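# Four arms unfold a collapsed crate and latch its corners

## Task

A folding crate is lying collapsed on the floor. Unfold it so that each of its four walls stands upright and each of its four corner latches is engaged.

## Robot and tools

Robots: four identical i2rt Big YAM arms named arm1, arm2, arm3 and arm4. Each has six revolute joints, a two-finger gripper and a wrist camera riding on top of the hand, looking toward the fingertips. Reach is roughly 1.0 m from the joint1 axis. Two room cameras, cam_high and cam_low, are fixed in the room. Wrist cameras are arm1_cam_wrist through arm4_cam_wrist.

Frame: a single scene frame, origin on the floor, +z up, distances in metres. Foot (base_link) positions: arm1 (-0.344, +0.564, 0.400), arm2 (-0.347, -0.575, 0.384), arm3 (+0.320, +0.573, 0.372), arm4 (+0.356, -0.566, 0.334). Each foot faces its own +x; arm1 and arm3 are turned to face roughly -y, arm2 and arm4 roughly +y. The hand point lies between the finger pads, about 1 cm behind the tips. The fingers point along the hand's +z axis and close along its y axis. Printed hand positions can be off, more so at long reach.

Tool move: one action for any subset of arms, run together. The keys are arm1 to arm4 plus cameras; there is one object per arm, and an arm left out keeps its previous command. Each arm object can hold the following.
- joints: absolute targets keyed by name. joint1_rad -2.879..2.879 is the base turn, counter-clockwise from above is positive, and 0 points along the foot's +x. joint2_rad 0..3.141 is the shoulder; 0 has the upper arm pointing back, and larger values raise it and then bring it forward. joint3_rad 0..3.019 is the elbow; 0 is folded and larger is more open. joint4_rad -1.692..1.57 is wrist pitch, positive tilts the fingers up. joint5_rad -1.57..1.57 is the sideways swing, positive toward the arm's right. joint6_rad -2.094..2.094 is roll, positive clockwise when viewed from behind the hand. All are in radians. gripper_m 0..0.093 is the fingertip gap in metres, also absolute.
- target: an absolute hand pose of 7 numbers [x, y, z, qw, qx, qy, qz], position in metres and quaternion w-first, in the scene frame. The hand travels in a straight line from its current hand_target toward this pose. When target is used, joints may contain only gripper_m.
- speed: top hand speed along that line, 0.002..0.5 m/s, default 0.25. It is only allowed together with target. Turning is capped at twice this value in rad/s.
- min_time_s: 0.1..8 s, the shortest duration for this arm's joint motions. It is used with joints.
cameras is a list drawn from the six camera names or "all". An empty list returns no images. If omitted, images come back only for a call with no action. A move with no action returns the full state, the images and the scene number.

All hand paths in one action finish together, paced by the slowest. A path lasts 0.5 to 10 s, and an action runs at most 15 s. At each control step the commanded pose is clamped to within 100 mm and 20 degrees of the measured pose. Paths do not steer around obstacles or other arms. Hands lag, drift, can overshoot speed when the arm is nearly straight, and often settle a centimetre or more off the goal. Joints move at differing rates, so joint-space moves can swing wide. Unknown keys make a call invalid. Out-of-range values cause a refusal, and then the later move, wait and finished_scene calls in that reply are skipped.

Tool wait: seconds 0..10 plus an optional cameras list. It commands nothing and returns the state.
Tool zoom_image: camera plus region [x0, y0, x1, y1] in pixels from the top-left, at most 504 by 504. It only works on the latest images returned. All images are 672x504. The wrist cameras are fisheye and the room cameras are pinhole with strong radial distortion.
Tool read_manual: returns only licence text.
Tool finished_scene: scene is the current scene number. Call it only once the crate stays open and latched with no arm holding it; it cannot be undone.

Reading results: the "move" line lists each arm sent a motion as "done" or its worst status. joint_status and hand_status explain how each motion ended. off_target means it came to rest away from the goal and may still be pushing. time_out means the arm could not finish; its joints then hold nearby targets and keep pushing, and on_its_own lists any that have not arrived ("held at" gives the target, not the reading). Sending a joint its reported position relieves the push. "joint command not followed" or "pose unreachable" means the self-collision and arm-collision check held the arm back; not_followed targets are dropped at the end of the action. Arms marked "as last shown" were not commanded, and their status reads "not commanded". Joint velocities are in rad/s (gripper m/s); "within noise" means still. Joint torques are in N m, positive toward a larger angle, and include gravity; joints 3 and 4 wrap at ±28. hand_target is the pose at the currently held joint targets. The "pictures" line gives the image order, and images may lag the state slightly.

Gripper: gripping a rigid part at full force reads up to about 5 mm narrower than the part (some grippers read up to 2 mm wider). Closed on nothing it reads 0.000..0.003. To release, command a gap well above the reading.

Avoid: any hard contact between two arms, which ends the scene. This includes one gripper closing on another arm's fingers. Arms do not stop when they touch things and can shove hard; sustained pushing, stretched holds or unreachable goals heat the motors. MOTOR HOT appears at 85 °C. At 100 °C there is an OVER-TEMPERATURE FAULT: that arm goes limp for 30-60 s and its keys read limit_stop_at_motor_heat, so resend the targets afterward. Do not drop the crate, release it while it is moving, slam it, or strike fixed objects. The robot holds its last command while you are thinking, so keep replies short.

Each tool is called after "Call:" in YAML: its name, and indented under it one key for each argument.

## Session

Call:
move:
  cameras: ["all"]

Scene clock: 0.00 s.
Joint torques (N m): no reading
Motor temperatures (°C): arm1=[27 28 28 28 23 23 25] | arm2=[24 25 23 25 28 27 25] | arm3=[26 24 27 24 26 24 27] | arm4=[25 26 26 31 26 25 27]
Heat: arm1: hottest joint2_rad 28 °C; arm2: hottest joint5_rad 28 °C; arm3: hottest joint3_rad 27 °C; arm4: hottest joint4_rad 31 °C.
Joint velocities: within noise
arm1.joint_positions: joint1_rad=-0.585 joint2_rad=+0.620 joint3_rad=+1.408 joint4_rad=-1.557 joint5_rad=+0.191 joint6_rad=-0.040 gripper_m=+0.09396
arm1.joint_status: not commanded
arm1.hand: x=-0.4494 y=+0.3976 z=+0.9080 quat_wxyz=(-0.135, -0.774, -0.490, +0.379) (m; scene frame)
arm1.hand_target: x=-0.4487 y=+0.3992 z=+0.9183 quat_wxyz=(-0.142, -0.770, -0.486, +0.388) (m; scene frame)
arm1.hand_status: not commanded
arm2.joint_positions: joint1_rad=+0.742 joint2_rad=+0.634 joint3_rad=+1.438 joint4_rad=-1.211 joint5_rad=-0.133 joint6_rad=-0.320 gripper_m=+0.09396
arm2.joint_status: not commanded
arm2.hand: x=-0.5071 y=-0.3840 z=+0.9710 quat_wxyz=(-0.284, +0.802, -0.229, -0.472) (m; scene frame)
arm2.hand_target: x=-0.5054 y=-0.3866 z=+0.9838 quat_wxyz=(-0.292, +0.795, -0.226, -0.481) (m; scene frame)
arm2.hand_status: not commanded
arm3.joint_positions: joint1_rad=+0.368 joint2_rad=+0.623 joint3_rad=+1.401 joint4_rad=-1.238 joint5_rad=-0.070 joint6_rad=+0.635 gripper_m=+0.09396
arm3.joint_status: not commanded
arm3.hand: x=+0.3681 y=+0.3300 z=+0.9365 quat_wxyz=(-0.499, -0.717, -0.455, +0.173) (m; scene frame)
arm3.hand_target: x=+0.3677 y=+0.3328 z=+0.9460 quat_wxyz=(-0.508, -0.712, -0.452, +0.176) (m; scene frame)
arm3.hand_status: not commanded
arm4.joint_positions: joint1_rad=+0.790 joint2_rad=+0.548 joint3_rad=+1.366 joint4_rad=-1.267 joint5_rad=+0.241 joint6_rad=-0.097 gripper_m=+0.09396
arm4.joint_status: not commanded
arm4.hand: x=+0.1989 y=-0.4149 z=+0.8936 quat_wxyz=(-0.270, +0.802, -0.260, -0.465) (m; scene frame)
arm4.hand_target: x=+0.2019 y=-0.4169 z=+0.9028 quat_wxyz=(-0.272, +0.796, -0.260, -0.474) (m; scene frame)
arm4.hand_status: not commanded
pictures: arm1_cam_wrist, arm2_cam_wrist, arm3_cam_wrist, arm4_cam_wrist, cam_high, cam_low

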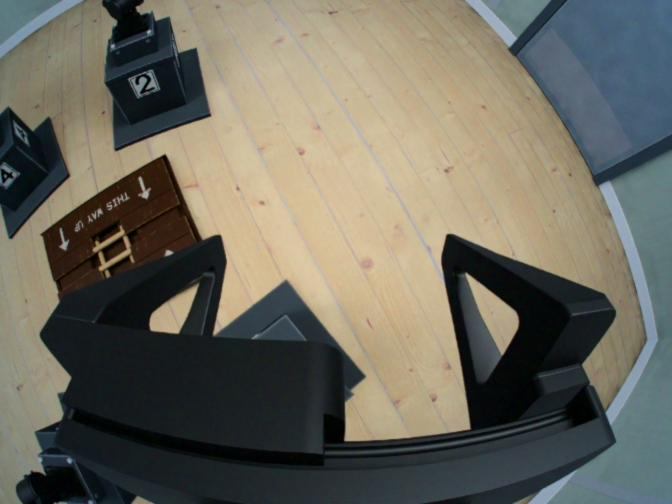

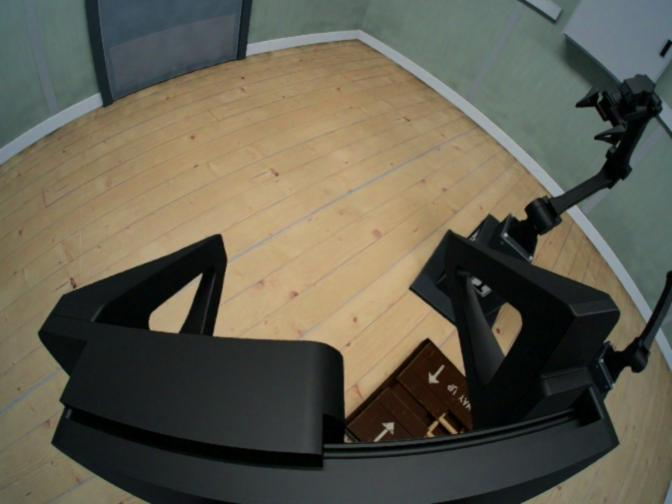

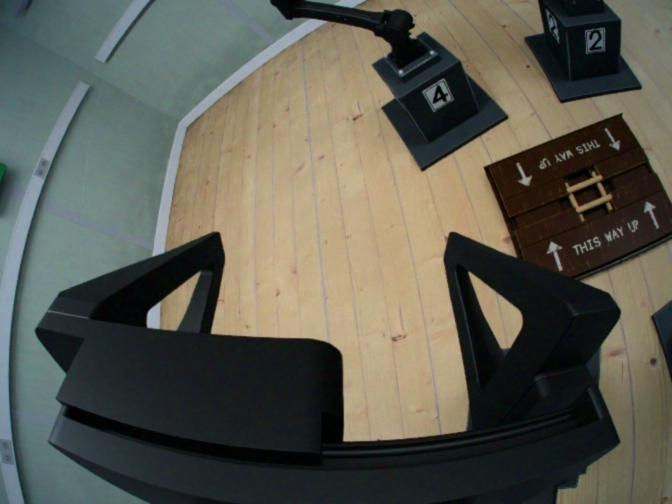

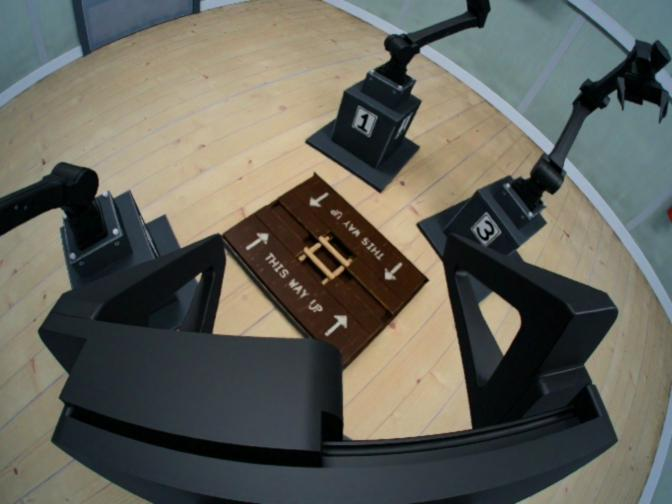

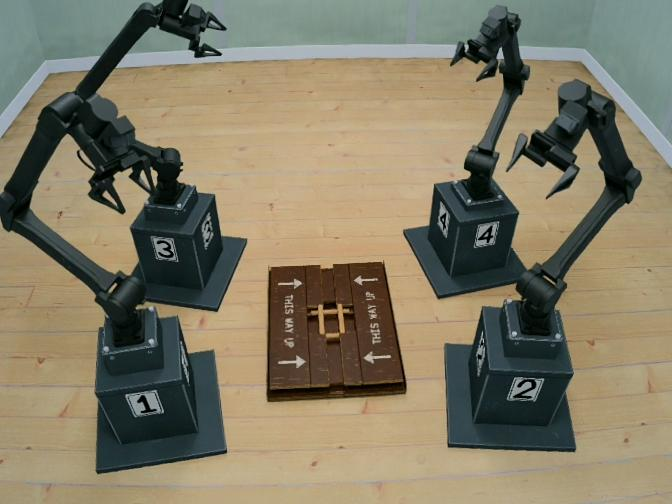

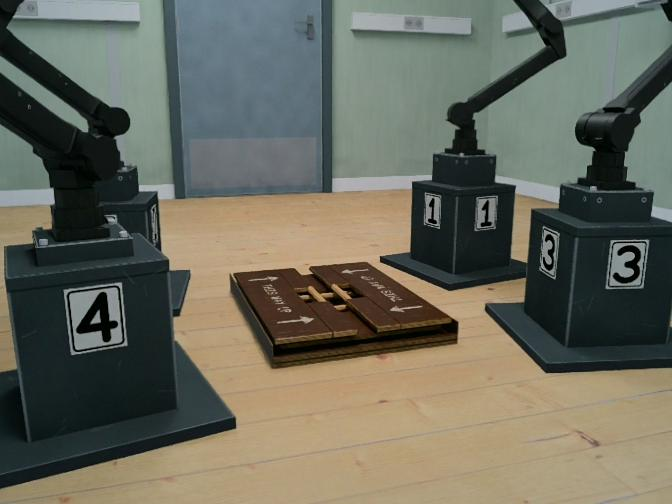

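Call:
zoom_image:
  camera: "cam_high"
  region: [240, 240, 440, 410]

Call:
zoom_image:
  camera: "cam_low"
  region: [210, 240, 480, 390]

Call:
zoom_image:
  camera: "arm3_cam_wrist"
  region: [470, 100, 672, 290]

Call:
zoom_image:
  camera: "arm4_cam_wrist"
  region: [200, 150, 450, 380]

Scaled by 2.520 from the camera's 672x504 image, which has a finer 960x720 frame.

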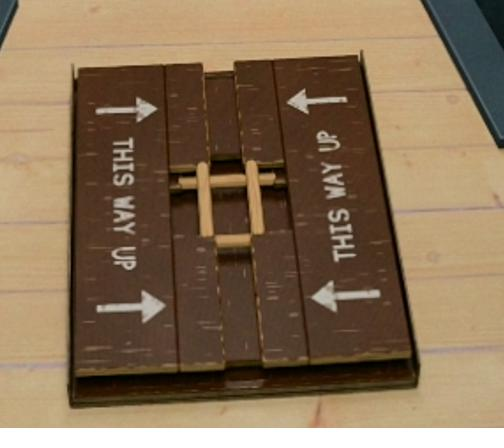

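Scaled by 1.867 from the camera's 672x504 image, which has a finer 960x720 frame.

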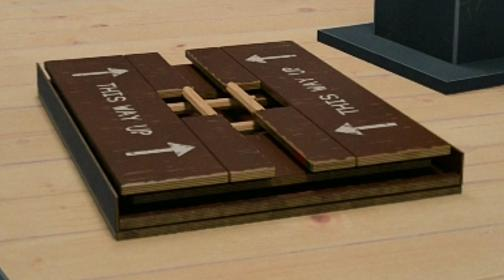

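Scaled by 2.495 from the camera's 672x504 image, which has a finer 960x720 frame.

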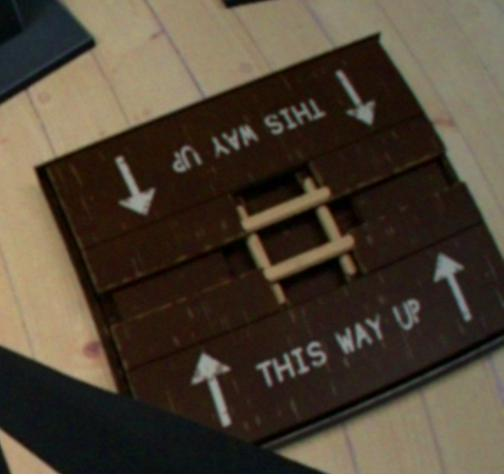

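Scaled by 2.016 from the camera's 672x504 image, which has a finer 960x720 frame.

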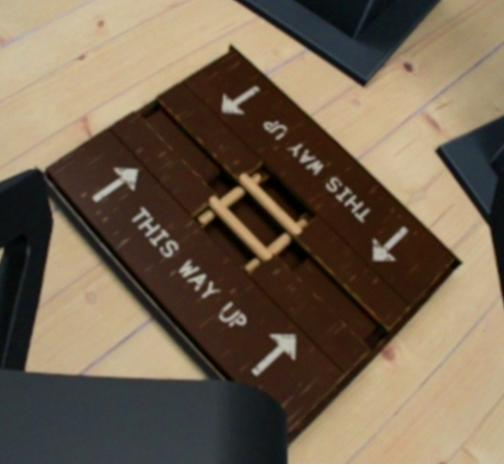

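Call:
move:
  arm1: {"target": [-0.10, 0.22, 0.45, 0, 0, 1, 0], "speed": 0.4}
  arm4: {"target": [0.05, -0.22, 0.45, 0, -1, 0, 0], "speed": 0.4}
  arm2: {"target": [-0.30, -0.30, 0.50, 0, -0.7071, 0.7071, 0], "speed": 0.4}
  arm3: {"target": [0.30, 0.30, 0.50, 0, 0.7071, 0.7071, 0], "speed": 0.4}
  cameras: ["all"]

Scene clock: 31.40 s.
Joint torques (N m): arm1=[0.73 -13.39 10.15 0.46 0.02 -0.02] | arm2=[-0.67 -6.48 7.43 0.7 0.11 0.06] | arm3=[0.62 -5.48 6.22 0.83 0.24 -0.05] | arm4=[2.26 -12.34 13.09 -0.61 -0.08 -0.11]
Motor temperatures (°C): arm1=[27 28 30 28 23 23 25] | arm2=[24 25 25 25 28 27 25] | arm3=[26 24 30 24 26 23 27] | arm4=[25 26 29 31 26 25 27]
Heat: arm1: hottest joint3_rad 30 °C; arm2: hottest joint5_rad 28 °C; arm3: hottest joint3_rad 30 °C; arm4: hottest joint4_rad 31 °C.
move: arm1 off_target; arm2 off_target; arm3 done; arm4 off_target
Joint velocities: within noise
arm1.joint_positions: joint1_rad=+0.425 joint2_rad=+1.594 joint3_rad=+0.974 joint4_rad=-1.000 joint5_rad=+0.002 joint6_rad=-0.939 gripper_m=+0.09398
arm1.joint_status: not commanded
arm1.hand: x=-0.1170 y=+0.2386 z=+0.4385 quat_wxyz=(+0.018, -0.011, -1.000, -0.017) (m; scene frame)
arm1.hand_target: x=-0.1021 y=+0.2232 z=+0.4483 quat_wxyz=(+0.007, +0.000, -1.000, -0.003) (m; scene frame)
arm1.hand_status: off_target (0.028 m and 3.1 deg from the pose sent, 0.603 m and 121.3 deg at the start)
arm2.joint_positions: joint1_rad=-0.026 joint2_rad=+1.128 joint3_rad=+0.751 joint4_rad=-1.226 joint5_rad=-0.007 joint6_rad=-0.180 gripper_m=+0.09396
arm2.joint_status: not commanded
arm2.hand: x=-0.3041 y=-0.3106 z=+0.4975 quat_wxyz=(+0.015, +0.713, -0.701, +0.007) (m; scene frame)
arm2.hand_target: x=-0.3006 y=-0.3041 z=+0.4999 quat_wxyz=(+0.007, +0.708, -0.706, +0.003) (m; scene frame)
arm2.hand_status: off_target (0.012 m and 2.1 deg from the pose sent, 0.521 m and 86.3 deg at the start)
arm3.joint_positions: joint1_rad=+0.129 joint2_rad=+1.093 joint3_rad=+0.789 joint4_rad=-1.262 joint5_rad=+0.000 joint6_rad=-0.056 gripper_m=+0.09396
arm3.joint_status: not commanded
arm3.hand: x=+0.2958 y=+0.3008 z=+0.5073 quat_wxyz=(-0.003, -0.718, -0.696, +0.001) (m; scene frame)
arm3.hand_target: x=+0.2987 y=+0.3016 z=+0.4994 quat_wxyz=(+0.003, -0.710, -0.704, -0.003) (m; scene frame)
arm3.hand_status: done (0.008 m and 1.8 deg from the pose sent, 0.443 m and 68.1 deg at the start)
arm4.joint_positions: joint1_rad=+0.505 joint2_rad=+1.602 joint3_rad=+1.185 joint4_rad=-1.184 joint5_rad=-0.003 joint6_rad=-0.817 gripper_m=+0.09396
arm4.joint_status: not commanded
arm4.hand: x=+0.0660 y=-0.2309 z=+0.4389 quat_wxyz=(+0.012, +1.000, -0.021, +0.009) (m; scene frame)
arm4.hand_target: x=+0.0533 y=-0.2211 z=+0.4485 quat_wxyz=(+0.004, +1.000, -0.007, +0.003) (m; scene frame)
arm4.hand_status: off_target (0.022 m and 2.9 deg from the pose sent, 0.507 m and 73.4 deg at the start)
pictures: arm1_cam_wrist, arm2_cam_wrist, arm3_cam_wrist, arm4_cam_wrist, cam_high, cam_low

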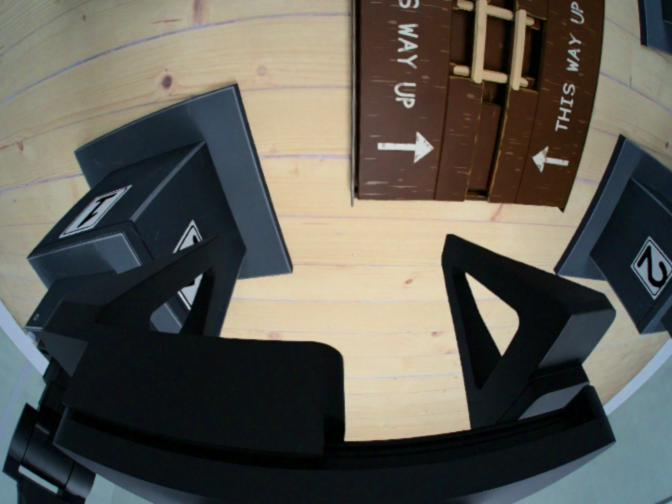

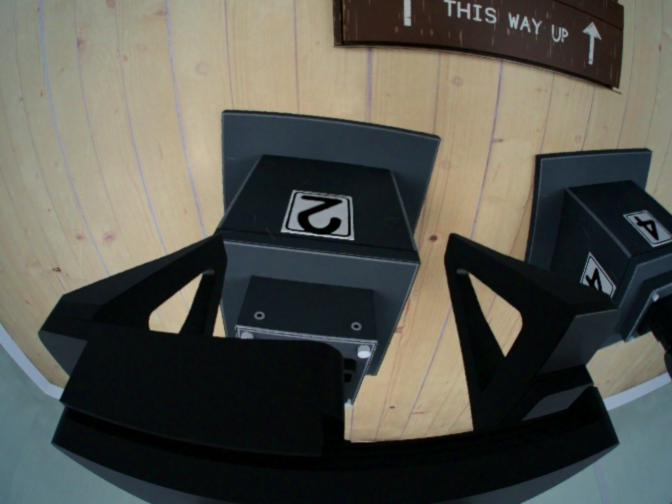

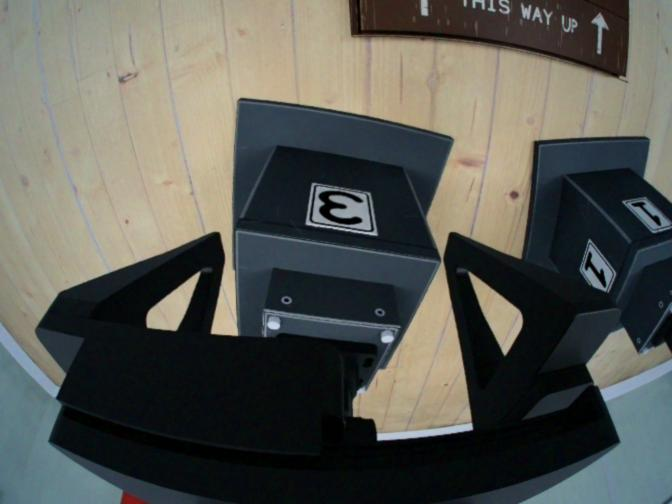

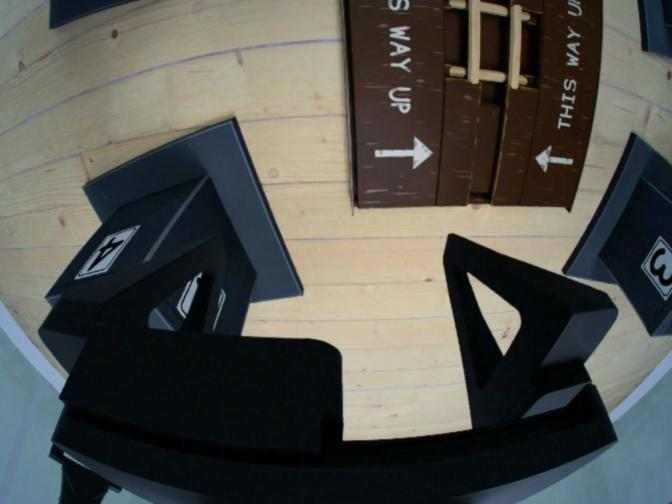

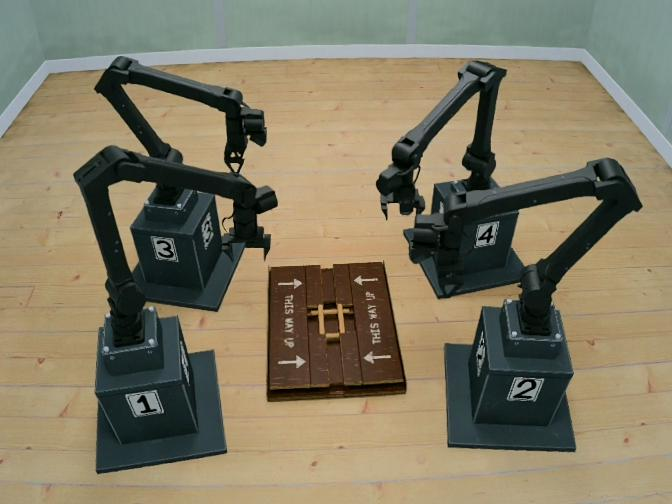

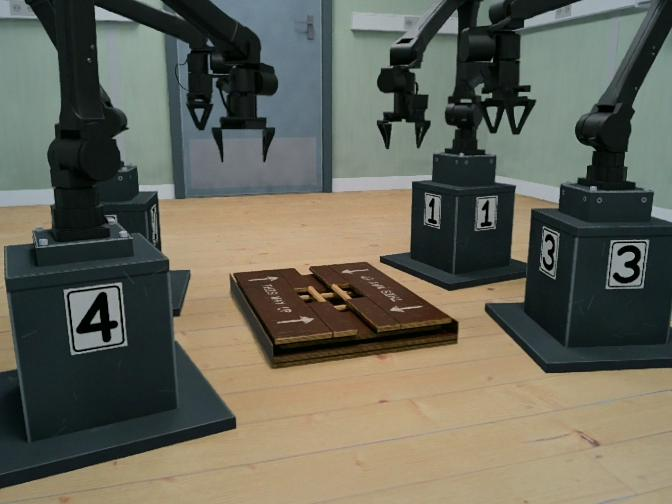

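Call:
move:
  arm1: {"target": [-0.012, 0.035, 0.22, 0, -0.026, 0.9997, 0], "speed": 0.3, "joints": {"gripper_m": 0.06}}
  cameras: ["arm1_cam_wrist", "arm4_cam_wrist", "cam_high", "cam_low"]

Call:
zoom_image:
  camera: "arm1_cam_wrist"
  region: [180, 60, 560, 340]

Call:
zoom_image:
  camera: "cam_low"
  region: [210, 180, 480, 390]

Scene clock: 75.33 s.
Joint torques (N m): arm1=[-1.14 -23.88 8.8 0.13 -0.03 -0.07] | arm2=[-0.67 -6.48 7.43 0.72 0.11 0.07] | arm3=[0.32 -4.84 6.26 0.72 0.21 -0.02] | arm4=[2.37 -12.34 13.08 -0.62 -0.08 -0.11]
Motor temperatures (°C): arm1=[27 29 33 28 23 23 25] | arm2=[24 25 26 25 28 26 25] | arm3=[26 24 30 24 26 23 27] | arm4=[25 27 31 31 26 25 27]
Heat: arm1: hottest joint3_rad 33 °C; arm2: hottest joint5_rad 28 °C; arm3: hottest joint3_rad 30 °C; arm4: hottest joint3_rad 31 °C.
move: arm1 off_target
Joint velocities: within noise
arm1.joint_positions: joint1_rad=+0.387 joint2_rad=+2.399 joint3_rad=+1.597 joint4_rad=-0.790 joint5_rad=-0.006 joint6_rad=-1.044 gripper_m=+0.06006
arm1.joint_status: all done
arm1.hand: x=-0.0164 y=+0.0533 z=+0.2148 quat_wxyz=(+0.006, +0.023, -1.000, -0.008) (m; scene frame)
arm1.hand_target: x=-0.0125 y=+0.0376 z=+0.2185 quat_wxyz=(+0.000, +0.026, -1.000, +0.000) (m; scene frame)
arm1.hand_status: off_target (0.020 m and 1.2 deg from the pose sent, 0.317 m and 5.1 deg at the start)
arm2, arm3: as last shown
arm4.joint_positions: joint1_rad=+0.499 joint2_rad=+1.602 joint3_rad=+1.185 joint4_rad=-1.184 joint5_rad=-0.003 joint6_rad=-0.817 gripper_m=+0.09396
arm4.joint_status: not commanded
arm4.hand: x=+0.0681 y=-0.2291 z=+0.4389 quat_wxyz=(+0.012, +1.000, -0.024, +0.009) (m; scene frame)
arm4.hand_target: x=+0.0554 y=-0.2192 z=+0.4485 quat_wxyz=(+0.004, +1.000, -0.011, +0.003) (m; scene frame)
arm4.hand_status: not commanded
pictures: arm1_cam_wrist, arm4_cam_wrist, cam_high, cam_low

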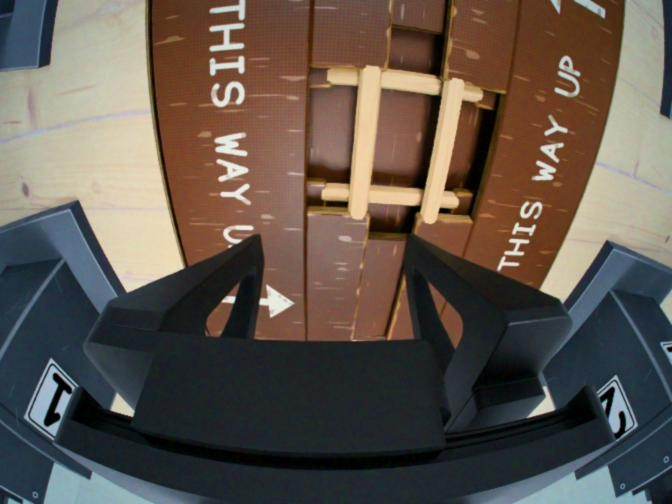

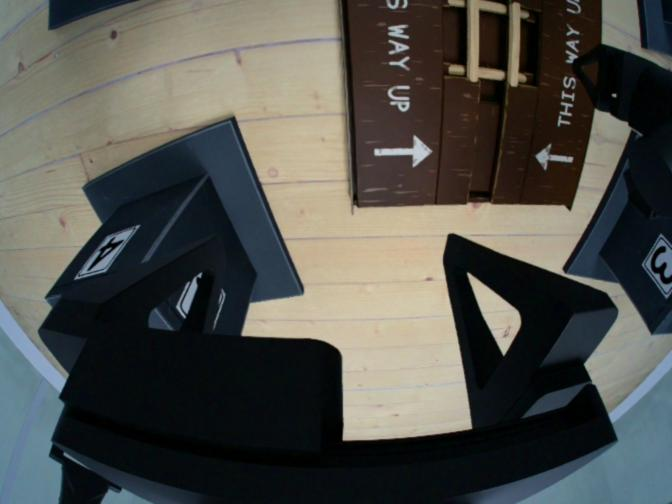

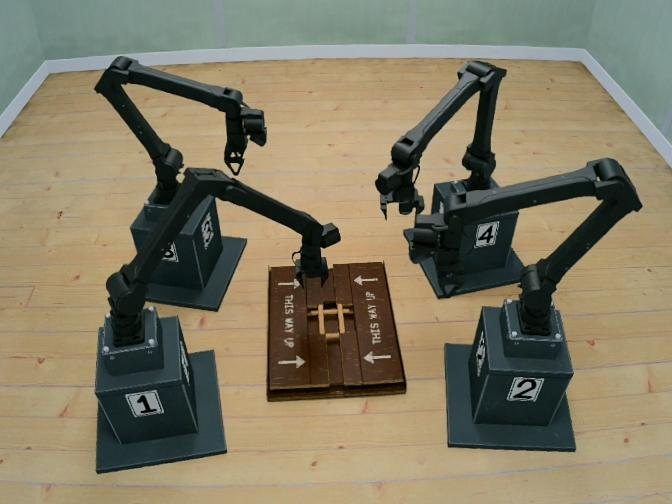

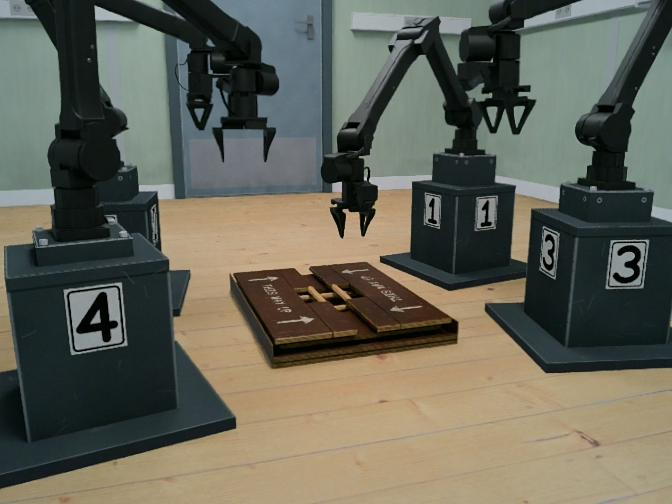

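Scaled by 1.326 from the camera's 672x504 image, which has a finer 960x720 frame.

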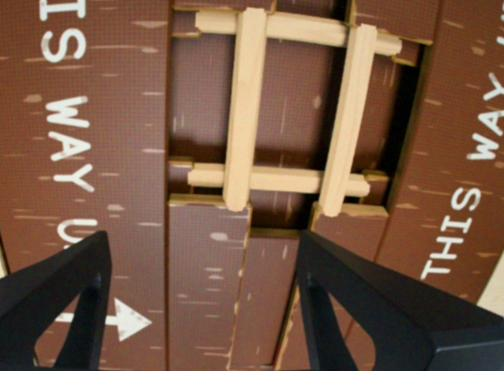

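Scaled by 1.867 from the camera's 672x504 image, which has a finer 960x720 frame.

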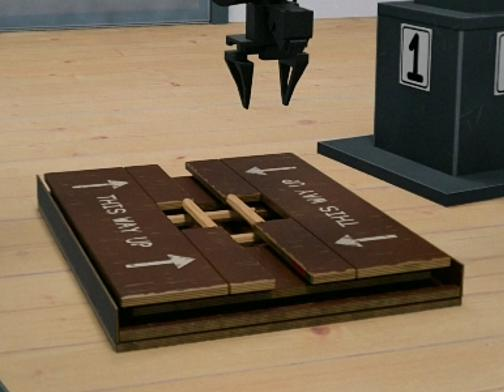

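Call:
move:
  arm1: {"target": [-0.013, 0.018, 0.12, 0, 0.013, 0.9999, 0], "speed": 0.25, "joints": {"gripper_m": 0.052}}
  cameras: ["arm1_cam_wrist", "cam_high", "cam_low"]

Call:
zoom_image:
  camera: "cam_low"
  region: [250, 180, 450, 340]

Scene clock: 92.47 s.
Joint torques (N m): arm1=[-0.5 -26.34 7.86 0.65 -0.03 0.21] | arm2=[-0.73 -6.42 7.45 0.72 0.11 0.06] | arm3=[0.15 -5.3 6.11 1.03 0.23 -0.04] | arm4=[2.37 -12.34 13.07 -0.61 -0.08 -0.11]
Motor temperatures (°C): arm1=[27 29 33 28 23 23 25] | arm2=[24 25 27 25 28 26 25] | arm3=[26 24 30 24 26 23 27] | arm4=[25 28 32 31 26 25 27]
Heat: arm1: hottest joint3_rad 33 °C; arm2: hottest joint5_rad 28 °C; arm3: hottest joint3_rad 30 °C; arm4: hottest joint3_rad 32 °C.
move: arm1 off_target
Joint velocities: within noise
arm1.joint_positions: joint1_rad=+0.370 joint2_rad=+2.634 joint3_rad=+1.747 joint4_rad=-0.721 joint5_rad=-0.007 joint6_rad=-1.015 gripper_m=+0.05206
arm1.joint_status: all done
arm1.hand: x=-0.0196 y=+0.0380 z=+0.1124 quat_wxyz=(+0.010, +0.000, -1.000, -0.015) (m; scene frame)
arm1.hand_target: x=-0.0135 y=+0.0185 z=+0.1209 quat_wxyz=(-0.001, -0.012, -1.000, +0.001) (m; scene frame)
arm1.hand_status: off_target (0.022 m and 2.5 deg from the pose sent, 0.101 m and 4.2 deg at the start)
arm2, arm3, arm4: as last shown
pictures: arm1_cam_wrist, cam_high, cam_low

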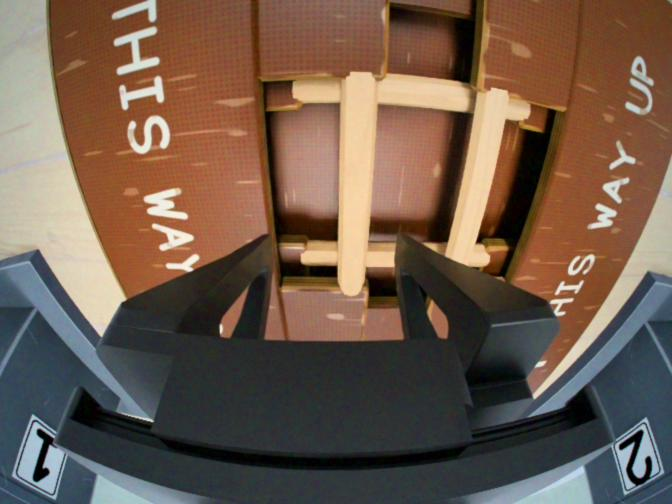

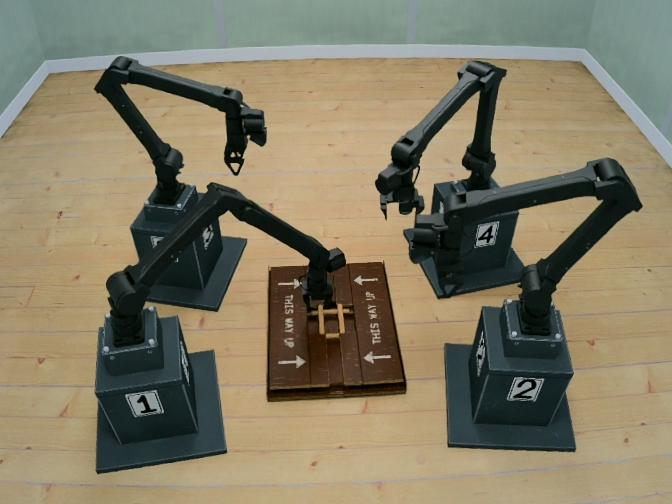

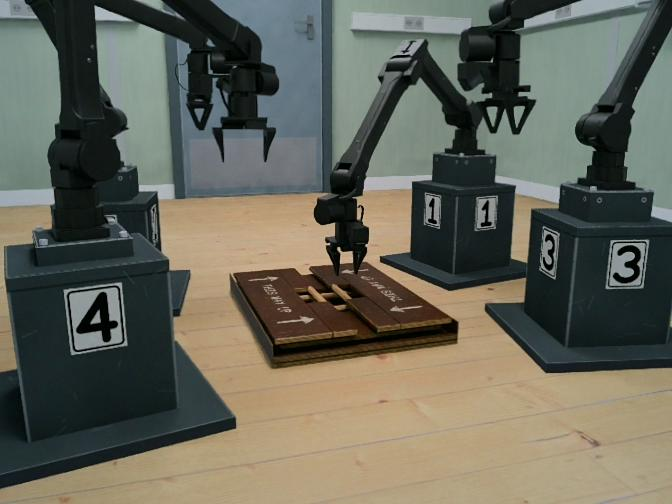

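Scaled by 2.520 from the camera's 672x504 image, which has a finer 960x720 frame.

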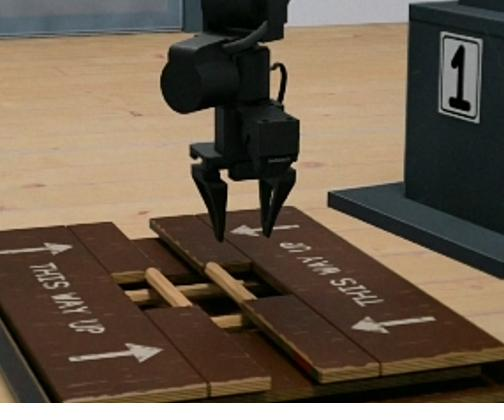

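Call:
move:
  arm1: {"target": [-0.012, 0.009, 0.078, 0, 0.013, 0.9999, 0], "speed": 0.12}
  cameras: ["arm1_cam_wrist", "cam_low"]

Call:
zoom_image:
  camera: "cam_low"
  region: [250, 180, 450, 340]

Scene clock: 101.10 s.
Joint torques (N m): arm1=[-1.32 -25.99 8.03 0.53 0.01 0.19] | arm2=[-0.73 -6.48 7.46 0.72 0.11 0.06] | arm3=[0.44 -5.54 6.11 1.01 0.25 -0.02] | arm4=[2.37 -12.34 13.07 -0.62 -0.08 -0.11]
Motor temperatures (°C): arm1=[27 30 33 28 23 23 25] | arm2=[24 25 27 25 28 26 25] | arm3=[26 24 30 24 26 23 27] | arm4=[25 28 32 31 26 25 27]
Heat: arm1: hottest joint3_rad 33 °C; arm2: hottest joint5_rad 28 °C; arm3: hottest joint3_rad 30 °C; arm4: hottest joint3_rad 32 °C.
move: arm1 off_target
Joint velocities: within noise
arm1.joint_positions: joint1_rad=+0.367 joint2_rad=+2.732 joint3_rad=+1.844 joint4_rad=-0.715 joint5_rad=-0.007 joint6_rad=-1.015 gripper_m=+0.05206
arm1.joint_status: not commanded
arm1.hand: x=-0.0156 y=+0.0273 z=+0.0757 quat_wxyz=(+0.008, -0.002, -1.000, -0.013) (m; scene frame)
arm1.hand_target: x=-0.0122 y=+0.0098 z=+0.0784 quat_wxyz=(+0.000, -0.013, -1.000, +0.000) (m; scene frame)
arm1.hand_status: off_target (0.019 m and 2.2 deg from the pose sent, 0.046 m and 2.5 deg at the start)
arm2, arm3, arm4: as last shown
pictures: arm1_cam_wrist, cam_low

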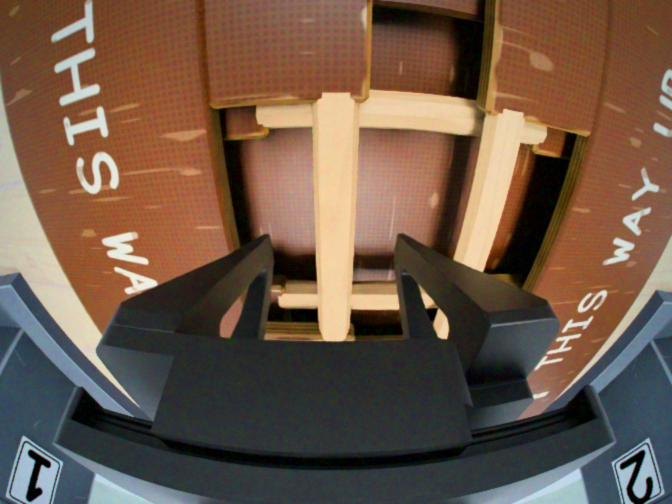

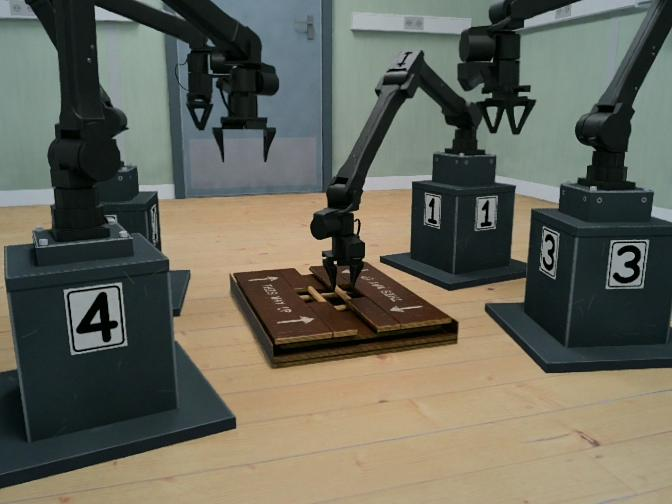

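Scaled by 2.520 from the camera's 672x504 image, which has a finer 960x720 frame.

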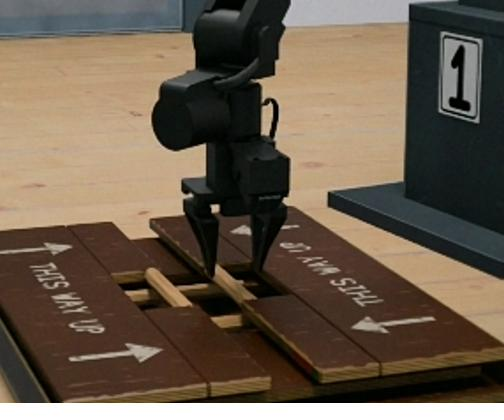

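Call:
move:
  arm1: {"target": [-0.014, 0.0095, 0.0625, 0, 0.013, 0.9999, 0], "speed": 0.1}
  cameras: ["arm1_cam_wrist", "cam_low"]

Call:
zoom_image:
  camera: "cam_low"
  region: [290, 240, 400, 320]

Scene clock: 104.80 s.
Joint torques (N m): arm1=[-0.73 -24.53 8.01 0.87 0.02 0.14] | arm2=[-0.73 -6.48 7.43 0.7 0.11 0.06] | arm3=[0.73 -4.95 6.31 0.83 0.22 -0.02] | arm4=[2.37 -12.34 13.08 -0.61 -0.08 -0.11]
Motor temperatures (°C): arm1=[27 30 33 28 23 23 25] | arm2=[24 25 27 25 27 26 25] | arm3=[26 24 30 24 26 23 27] | arm4=[25 28 32 31 26 25 27]
Heat: arm1: hottest joint3_rad 33 °C; arm2: hottest joint3_rad 27 °C; arm3: hottest joint3_rad 30 °C; arm4: hottest joint3_rad 32 °C.
move: arm1 off_target
Joint velocities: within noise
arm1.joint_positions: joint1_rad=+0.366 joint2_rad=+2.758 joint3_rad=+1.859 joint4_rad=-0.707 joint5_rad=-0.007 joint6_rad=-1.015 gripper_m=+0.05206
arm1.joint_status: not commanded
arm1.hand: x=-0.0174 y=+0.0282 z=+0.0634 quat_wxyz=(+0.009, -0.003, -1.000, -0.014) (m; scene frame)
arm1.hand_target: x=-0.0143 y=+0.0107 z=+0.0627 quat_wxyz=(+0.000, -0.013, -1.000, +0.000) (m; scene frame)
arm1.hand_status: off_target (0.019 m and 2.3 deg from the pose sent, 0.022 m and 2.2 deg at the start)
arm2, arm3, arm4: as last shown
pictures: arm1_cam_wrist, cam_low

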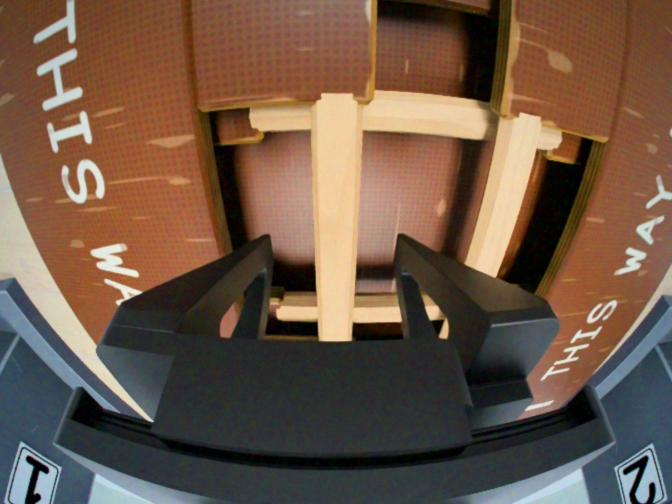

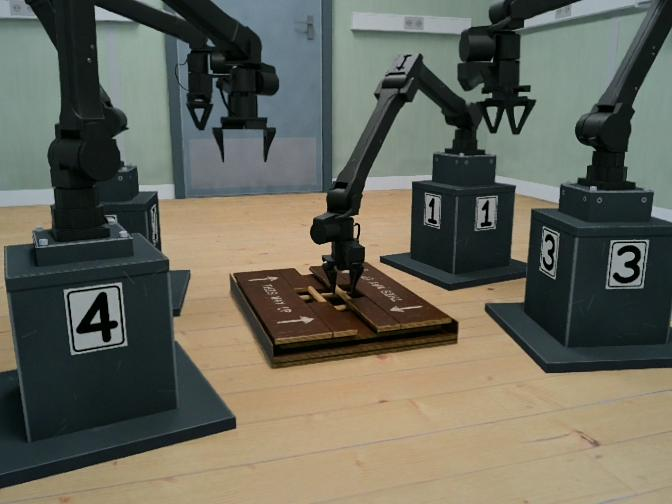

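Scaled by 4.582 from the camera's 672x504 image, which has a finer 960x720 frame.

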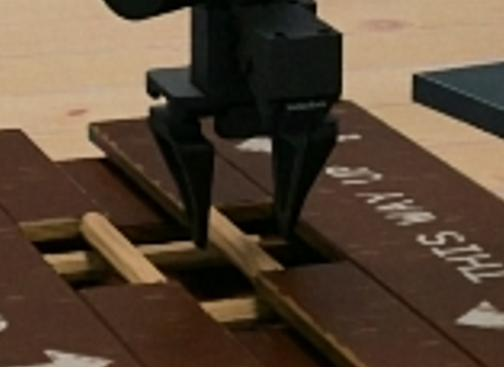

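Call:
move:
  arm1: {"target": [-0.014, 0.0090, 0.053, 0, 0.013, 0.9999, 0], "speed": 0.1, "joints": {"gripper_m": 0.036}}
  cameras: []

Call:
move:
  arm1: {"joints": {"gripper_m": 0.012}}
  cameras: ["arm1_cam_wrist", "cam_low"]

Call:
zoom_image:
  camera: "cam_low"
  region: [290, 240, 400, 320]

Scene clock: 107.23 s.
Joint torques (N m): arm1=[-1.38 -24.59 8.09 1.03 0.05 0.14] | arm2=[-0.73 -6.48 7.45 0.7 0.11 0.06] | arm3=[0.21 -5.36 6.24 1.05 0.23 -0.05] | arm4=[2.32 -12.34 13.08 -0.62 -0.08 -0.11]
Motor temperatures (°C): arm1=[27 30 33 28 23 23 25] | arm2=[24 25 27 25 27 26 25] | arm3=[26 24 30 24 26 23 27] | arm4=[25 28 32 31 26 25 27]
Heat: arm1: hottest joint3_rad 33 °C; arm2: hottest joint3_rad 27 °C; arm3: hottest joint3_rad 30 °C; arm4: hottest joint3_rad 32 °C.
move: arm1 off_target
Joint velocities: within noise
arm1.joint_positions: joint1_rad=+0.366 joint2_rad=+2.780 joint3_rad=+1.879 joint4_rad=-0.703 joint5_rad=-0.007 joint6_rad=-1.015 gripper_m=+0.03606
arm1.joint_status: all done
arm1.hand: x=-0.0164 y=+0.0265 z=+0.0549 quat_wxyz=(+0.008, -0.003, -1.000, -0.013) (m; scene frame)
arm1.hand_target: x=-0.0141 y=+0.0097 z=+0.0533 quat_wxyz=(+0.000, -0.013, -1.000, +0.000) (m; scene frame)
arm1.hand_status: off_target (0.018 m and 2.1 deg from the pose sent, 0.022 m and 2.3 deg at the start)
arm2, arm3, arm4: as last shown
pictures: none
No camera images: "cameras" was empty.

Scene clock: 107.80 s.
Joint torques (N m): arm1=[-1.49 -25.41 7.94 0.95 0.04 0.16] | arm2=[-0.67 -6.48 7.43 0.73 0.11 0.06] | arm3=[0.15 -4.95 6.26 1.03 0.24 -0.04] | arm4=[2.32 -12.34 13.08 -0.61 -0.08 -0.11]
Motor temperatures (°C): arm1=[27 31 33 28 23 23 25] | arm2=[24 25 27 25 27 26 25] | arm3=[26 24 30 24 26 23 27] | arm4=[25 28 32 31 26 25 27]
Heat: arm1: hottest joint3_rad 33 °C; arm2: hottest joint3_rad 27 °C; arm3: hottest joint3_rad 30 °C; arm4: hottest joint3_rad 32 °C.
move: arm1 off_target
Joint velocities: within noise
arm1.joint_positions: joint1_rad=+0.366 joint2_rad=+2.780 joint3_rad=+1.879 joint4_rad=-0.704 joint5_rad=-0.010 joint6_rad=-1.012 gripper_m=+0.01697
arm1.joint_status: gripper_m off_target (ended at +0.01700, target +0.01200)
arm1.hand: x=-0.0162 y=+0.0271 z=+0.0549 quat_wxyz=(+0.007, -0.004, -1.000, -0.014) (m; scene frame)
arm1.hand_target: x=-0.0137 y=+0.0100 z=+0.0533 quat_wxyz=(-0.001, -0.014, -1.000, -0.001) (m; scene frame)
arm1.hand_status: not commanded
arm2, arm3, arm4: as last shown
pictures: arm1_cam_wrist, cam_low

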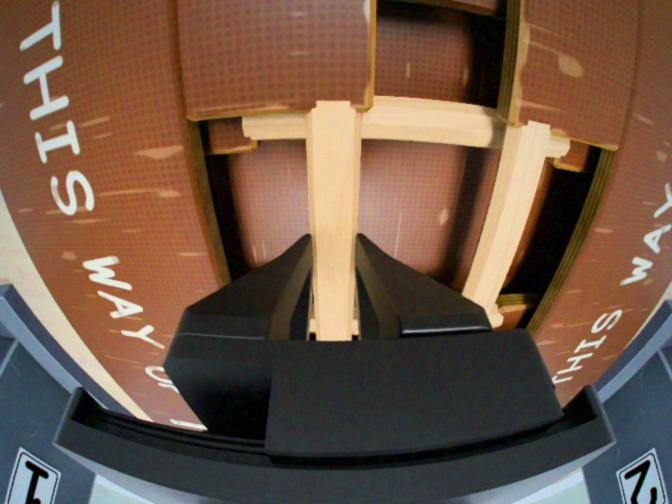

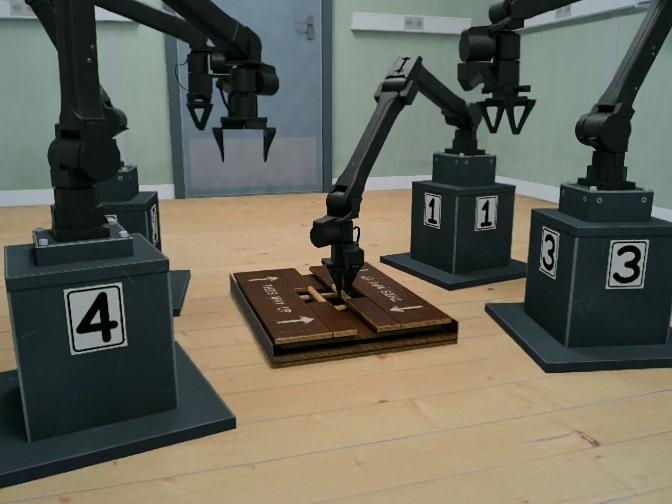

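Scaled by 4.582 from the camera's 672x504 image, which has a finer 960x720 frame.

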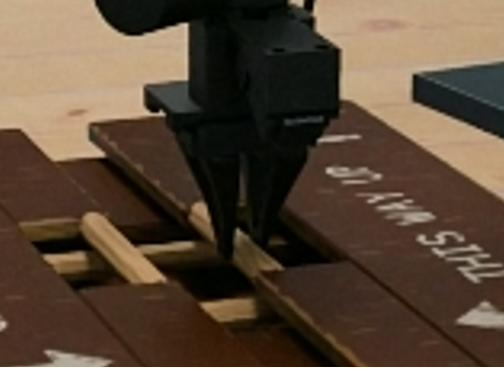

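Call:
move:
  arm1: {"target": [-0.014, 0.021, 0.120, 0.0023, 0.0128, 0.985, -0.1736], "speed": 0.12}
  cameras: ["arm1_cam_wrist", "cam_low"]

Call:
zoom_image:
  camera: "cam_low"
  region: [220, 200, 470, 380]

Scene clock: 118.77 s.
Joint torques (N m): arm1=[-0.67 -26.7 4.12 2.13 1.03 0.21] | arm2=[-0.67 -6.48 7.45 0.7 0.1 0.07] | arm3=[0.44 -5.01 6.23 0.9 0.23 -0.09] | arm4=[2.32 -12.34 13.08 -0.61 -0.08 -0.11]
Motor temperatures (°C): arm1=[27 32 33 28 23 23 25] | arm2=[24 25 27 25 27 26 25] | arm3=[26 24 30 24 26 23 27] | arm4=[25 28 32 30 26 25 27]
Heat: arm1: hottest joint3_rad 33 °C; arm2: hottest joint3_rad 27 °C; arm3: hottest joint3_rad 30 °C; arm4: hottest joint3_rad 32 °C.
move: arm1 off_target
Joint velocities: within noise
arm1.joint_positions: joint1_rad=+0.416 joint2_rad=+2.574 joint3_rad=+1.506 joint4_rad=-0.256 joint5_rad=+0.158 joint6_rad=-0.983 gripper_m=+0.01697
arm1.joint_status: not commanded
arm1.hand: x=-0.0173 y=+0.0340 z=+0.1047 quat_wxyz=(-0.001, -0.003, -0.989, +0.148) (m; scene frame)
arm1.hand_target: x=-0.0132 y=+0.0210 z=+0.1193 quat_wxyz=(-0.006, -0.012, -0.985, +0.172) (m; scene frame)
arm1.hand_status: off_target (0.020 m and 3.1 deg from the pose sent, 0.065 m and 21.7 deg at the start)
arm2, arm3, arm4: as last shown
pictures: arm1_cam_wrist, cam_low

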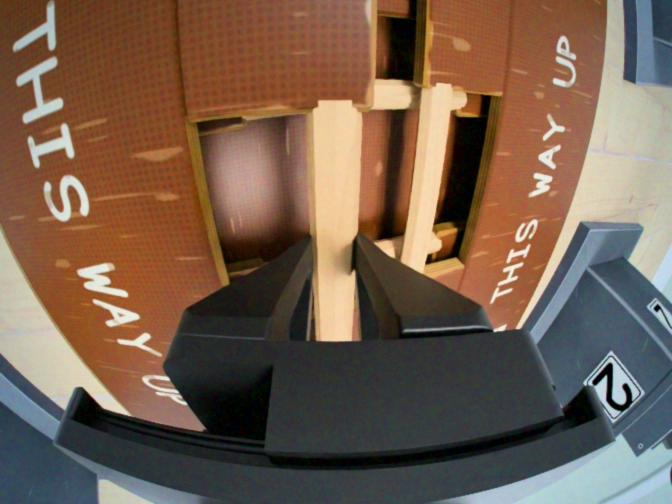

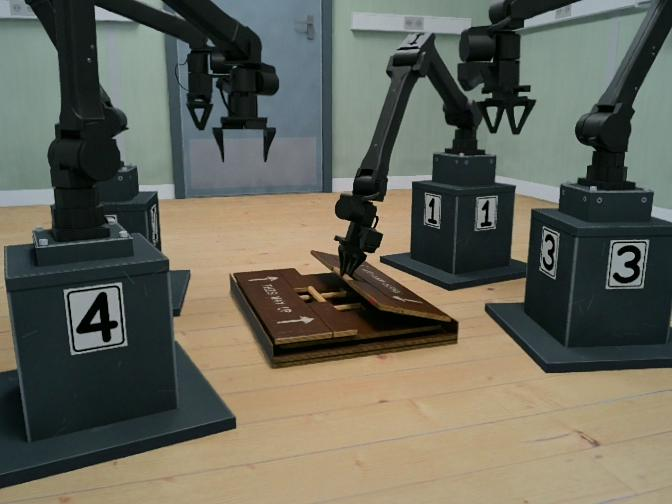

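Scaled by 2.016 from the camera's 672x504 image, which has a finer 960x720 frame.

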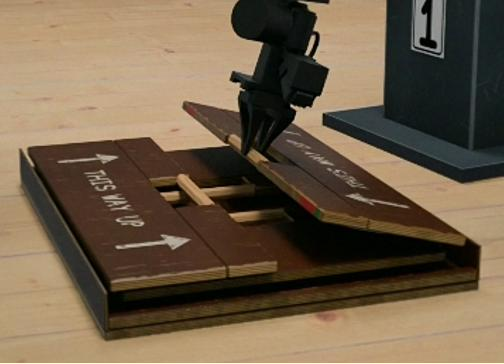

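Call:
move:
  arm1: {"target": [-0.013, 0.052, 0.182, 0.0048, 0.012, 0.930, -0.3665], "speed": 0.15}
  cameras: ["cam_low"]

Call:
zoom_image:
  camera: "cam_low"
  region: [220, 200, 470, 380]

Scene clock: 123.67 s.
Joint torques (N m): arm1=[-0.15 -23.06 3.3 3.08 1.24 0.04] | arm2=[-0.67 -6.48 7.45 0.72 0.11 0.07] | arm3=[0.56 -4.84 6.22 0.94 0.22 -0.05] | arm4=[2.37 -12.34 13.08 -0.61 -0.08 -0.11]
Motor temperatures (°C): arm1=[27 32 33 28 23 23 25] | arm2=[24 25 27 25 27 26 25] | arm3=[26 24 30 24 26 23 27] | arm4=[25 28 32 30 26 25 27]
Heat: arm1: hottest joint3_rad 33 °C; arm2: hottest joint3_rad 27 °C; arm3: hottest joint3_rad 30 °C; arm4: hottest joint3_rad 32 °C.
move: arm1 off_target
Joint velocities: within noise
arm1.joint_positions: joint1_rad=+0.516 joint2_rad=+2.433 joint3_rad=+1.169 joint4_rad=+0.259 joint5_rad=+0.427 joint6_rad=-0.983 gripper_m=+0.01697
arm1.joint_status: not commanded
arm1.hand: x=-0.0183 y=+0.0626 z=+0.1658 quat_wxyz=(+0.002, -0.005, -0.939, +0.343) (m; scene frame)
arm1.hand_target: x=-0.0134 y=+0.0504 z=+0.1822 quat_wxyz=(-0.003, -0.008, -0.930, +0.367) (m; scene frame)
arm1.hand_status: off_target (0.020 m and 3.1 deg from the pose sent, 0.079 m and 26.0 deg at the start)
arm2.joint_positions: joint1_rad=-0.026 joint2_rad=+1.128 joint3_rad=+0.751 joint4_rad=-1.226 joint5_rad=-0.007 joint6_rad=-0.180 gripper_m=+0.09396
arm2.joint_status: not commanded
arm2.hand: x=-0.3041 y=-0.3106 z=+0.4975 quat_wxyz=(+0.015, +0.713, -0.701, +0.007) (m; scene frame)
arm2.hand_target: x=-0.3006 y=-0.3041 z=+0.4999 quat_wxyz=(+0.007, +0.708, -0.706, +0.003) (m; scene frame)
arm2.hand_status: not commanded
arm3.joint_positions: joint1_rad=+0.129 joint2_rad=+1.093 joint3_rad=+0.789 joint4_rad=-1.262 joint5_rad=+0.000 joint6_rad=-0.056 gripper_m=+0.09396
arm3.joint_status: not commanded
arm3.hand: x=+0.2958 y=+0.3008 z=+0.5073 quat_wxyz=(-0.003, -0.718, -0.696, +0.001) (m; scene frame)
arm3.hand_target: x=+0.2987 y=+0.3016 z=+0.4994 quat_wxyz=(+0.003, -0.710, -0.704, -0.003) (m; scene frame)
arm3.hand_status: not commanded
arm4: as last shown
pictures: cam_low

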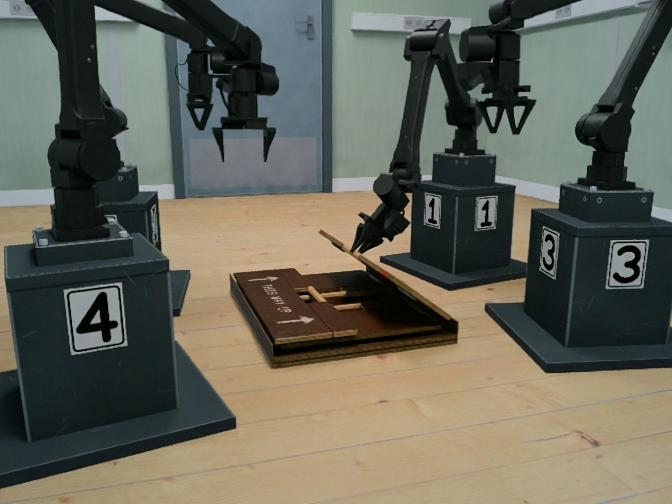

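Scaled by 2.016 from the camera's 672x504 image, which has a finer 960x720 frame.

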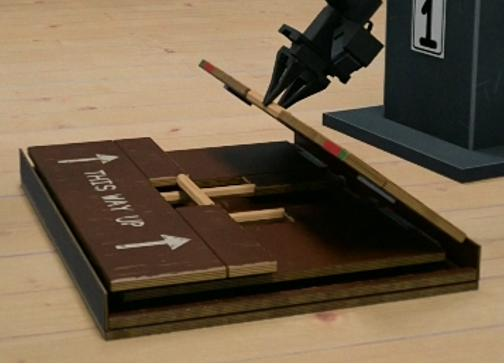

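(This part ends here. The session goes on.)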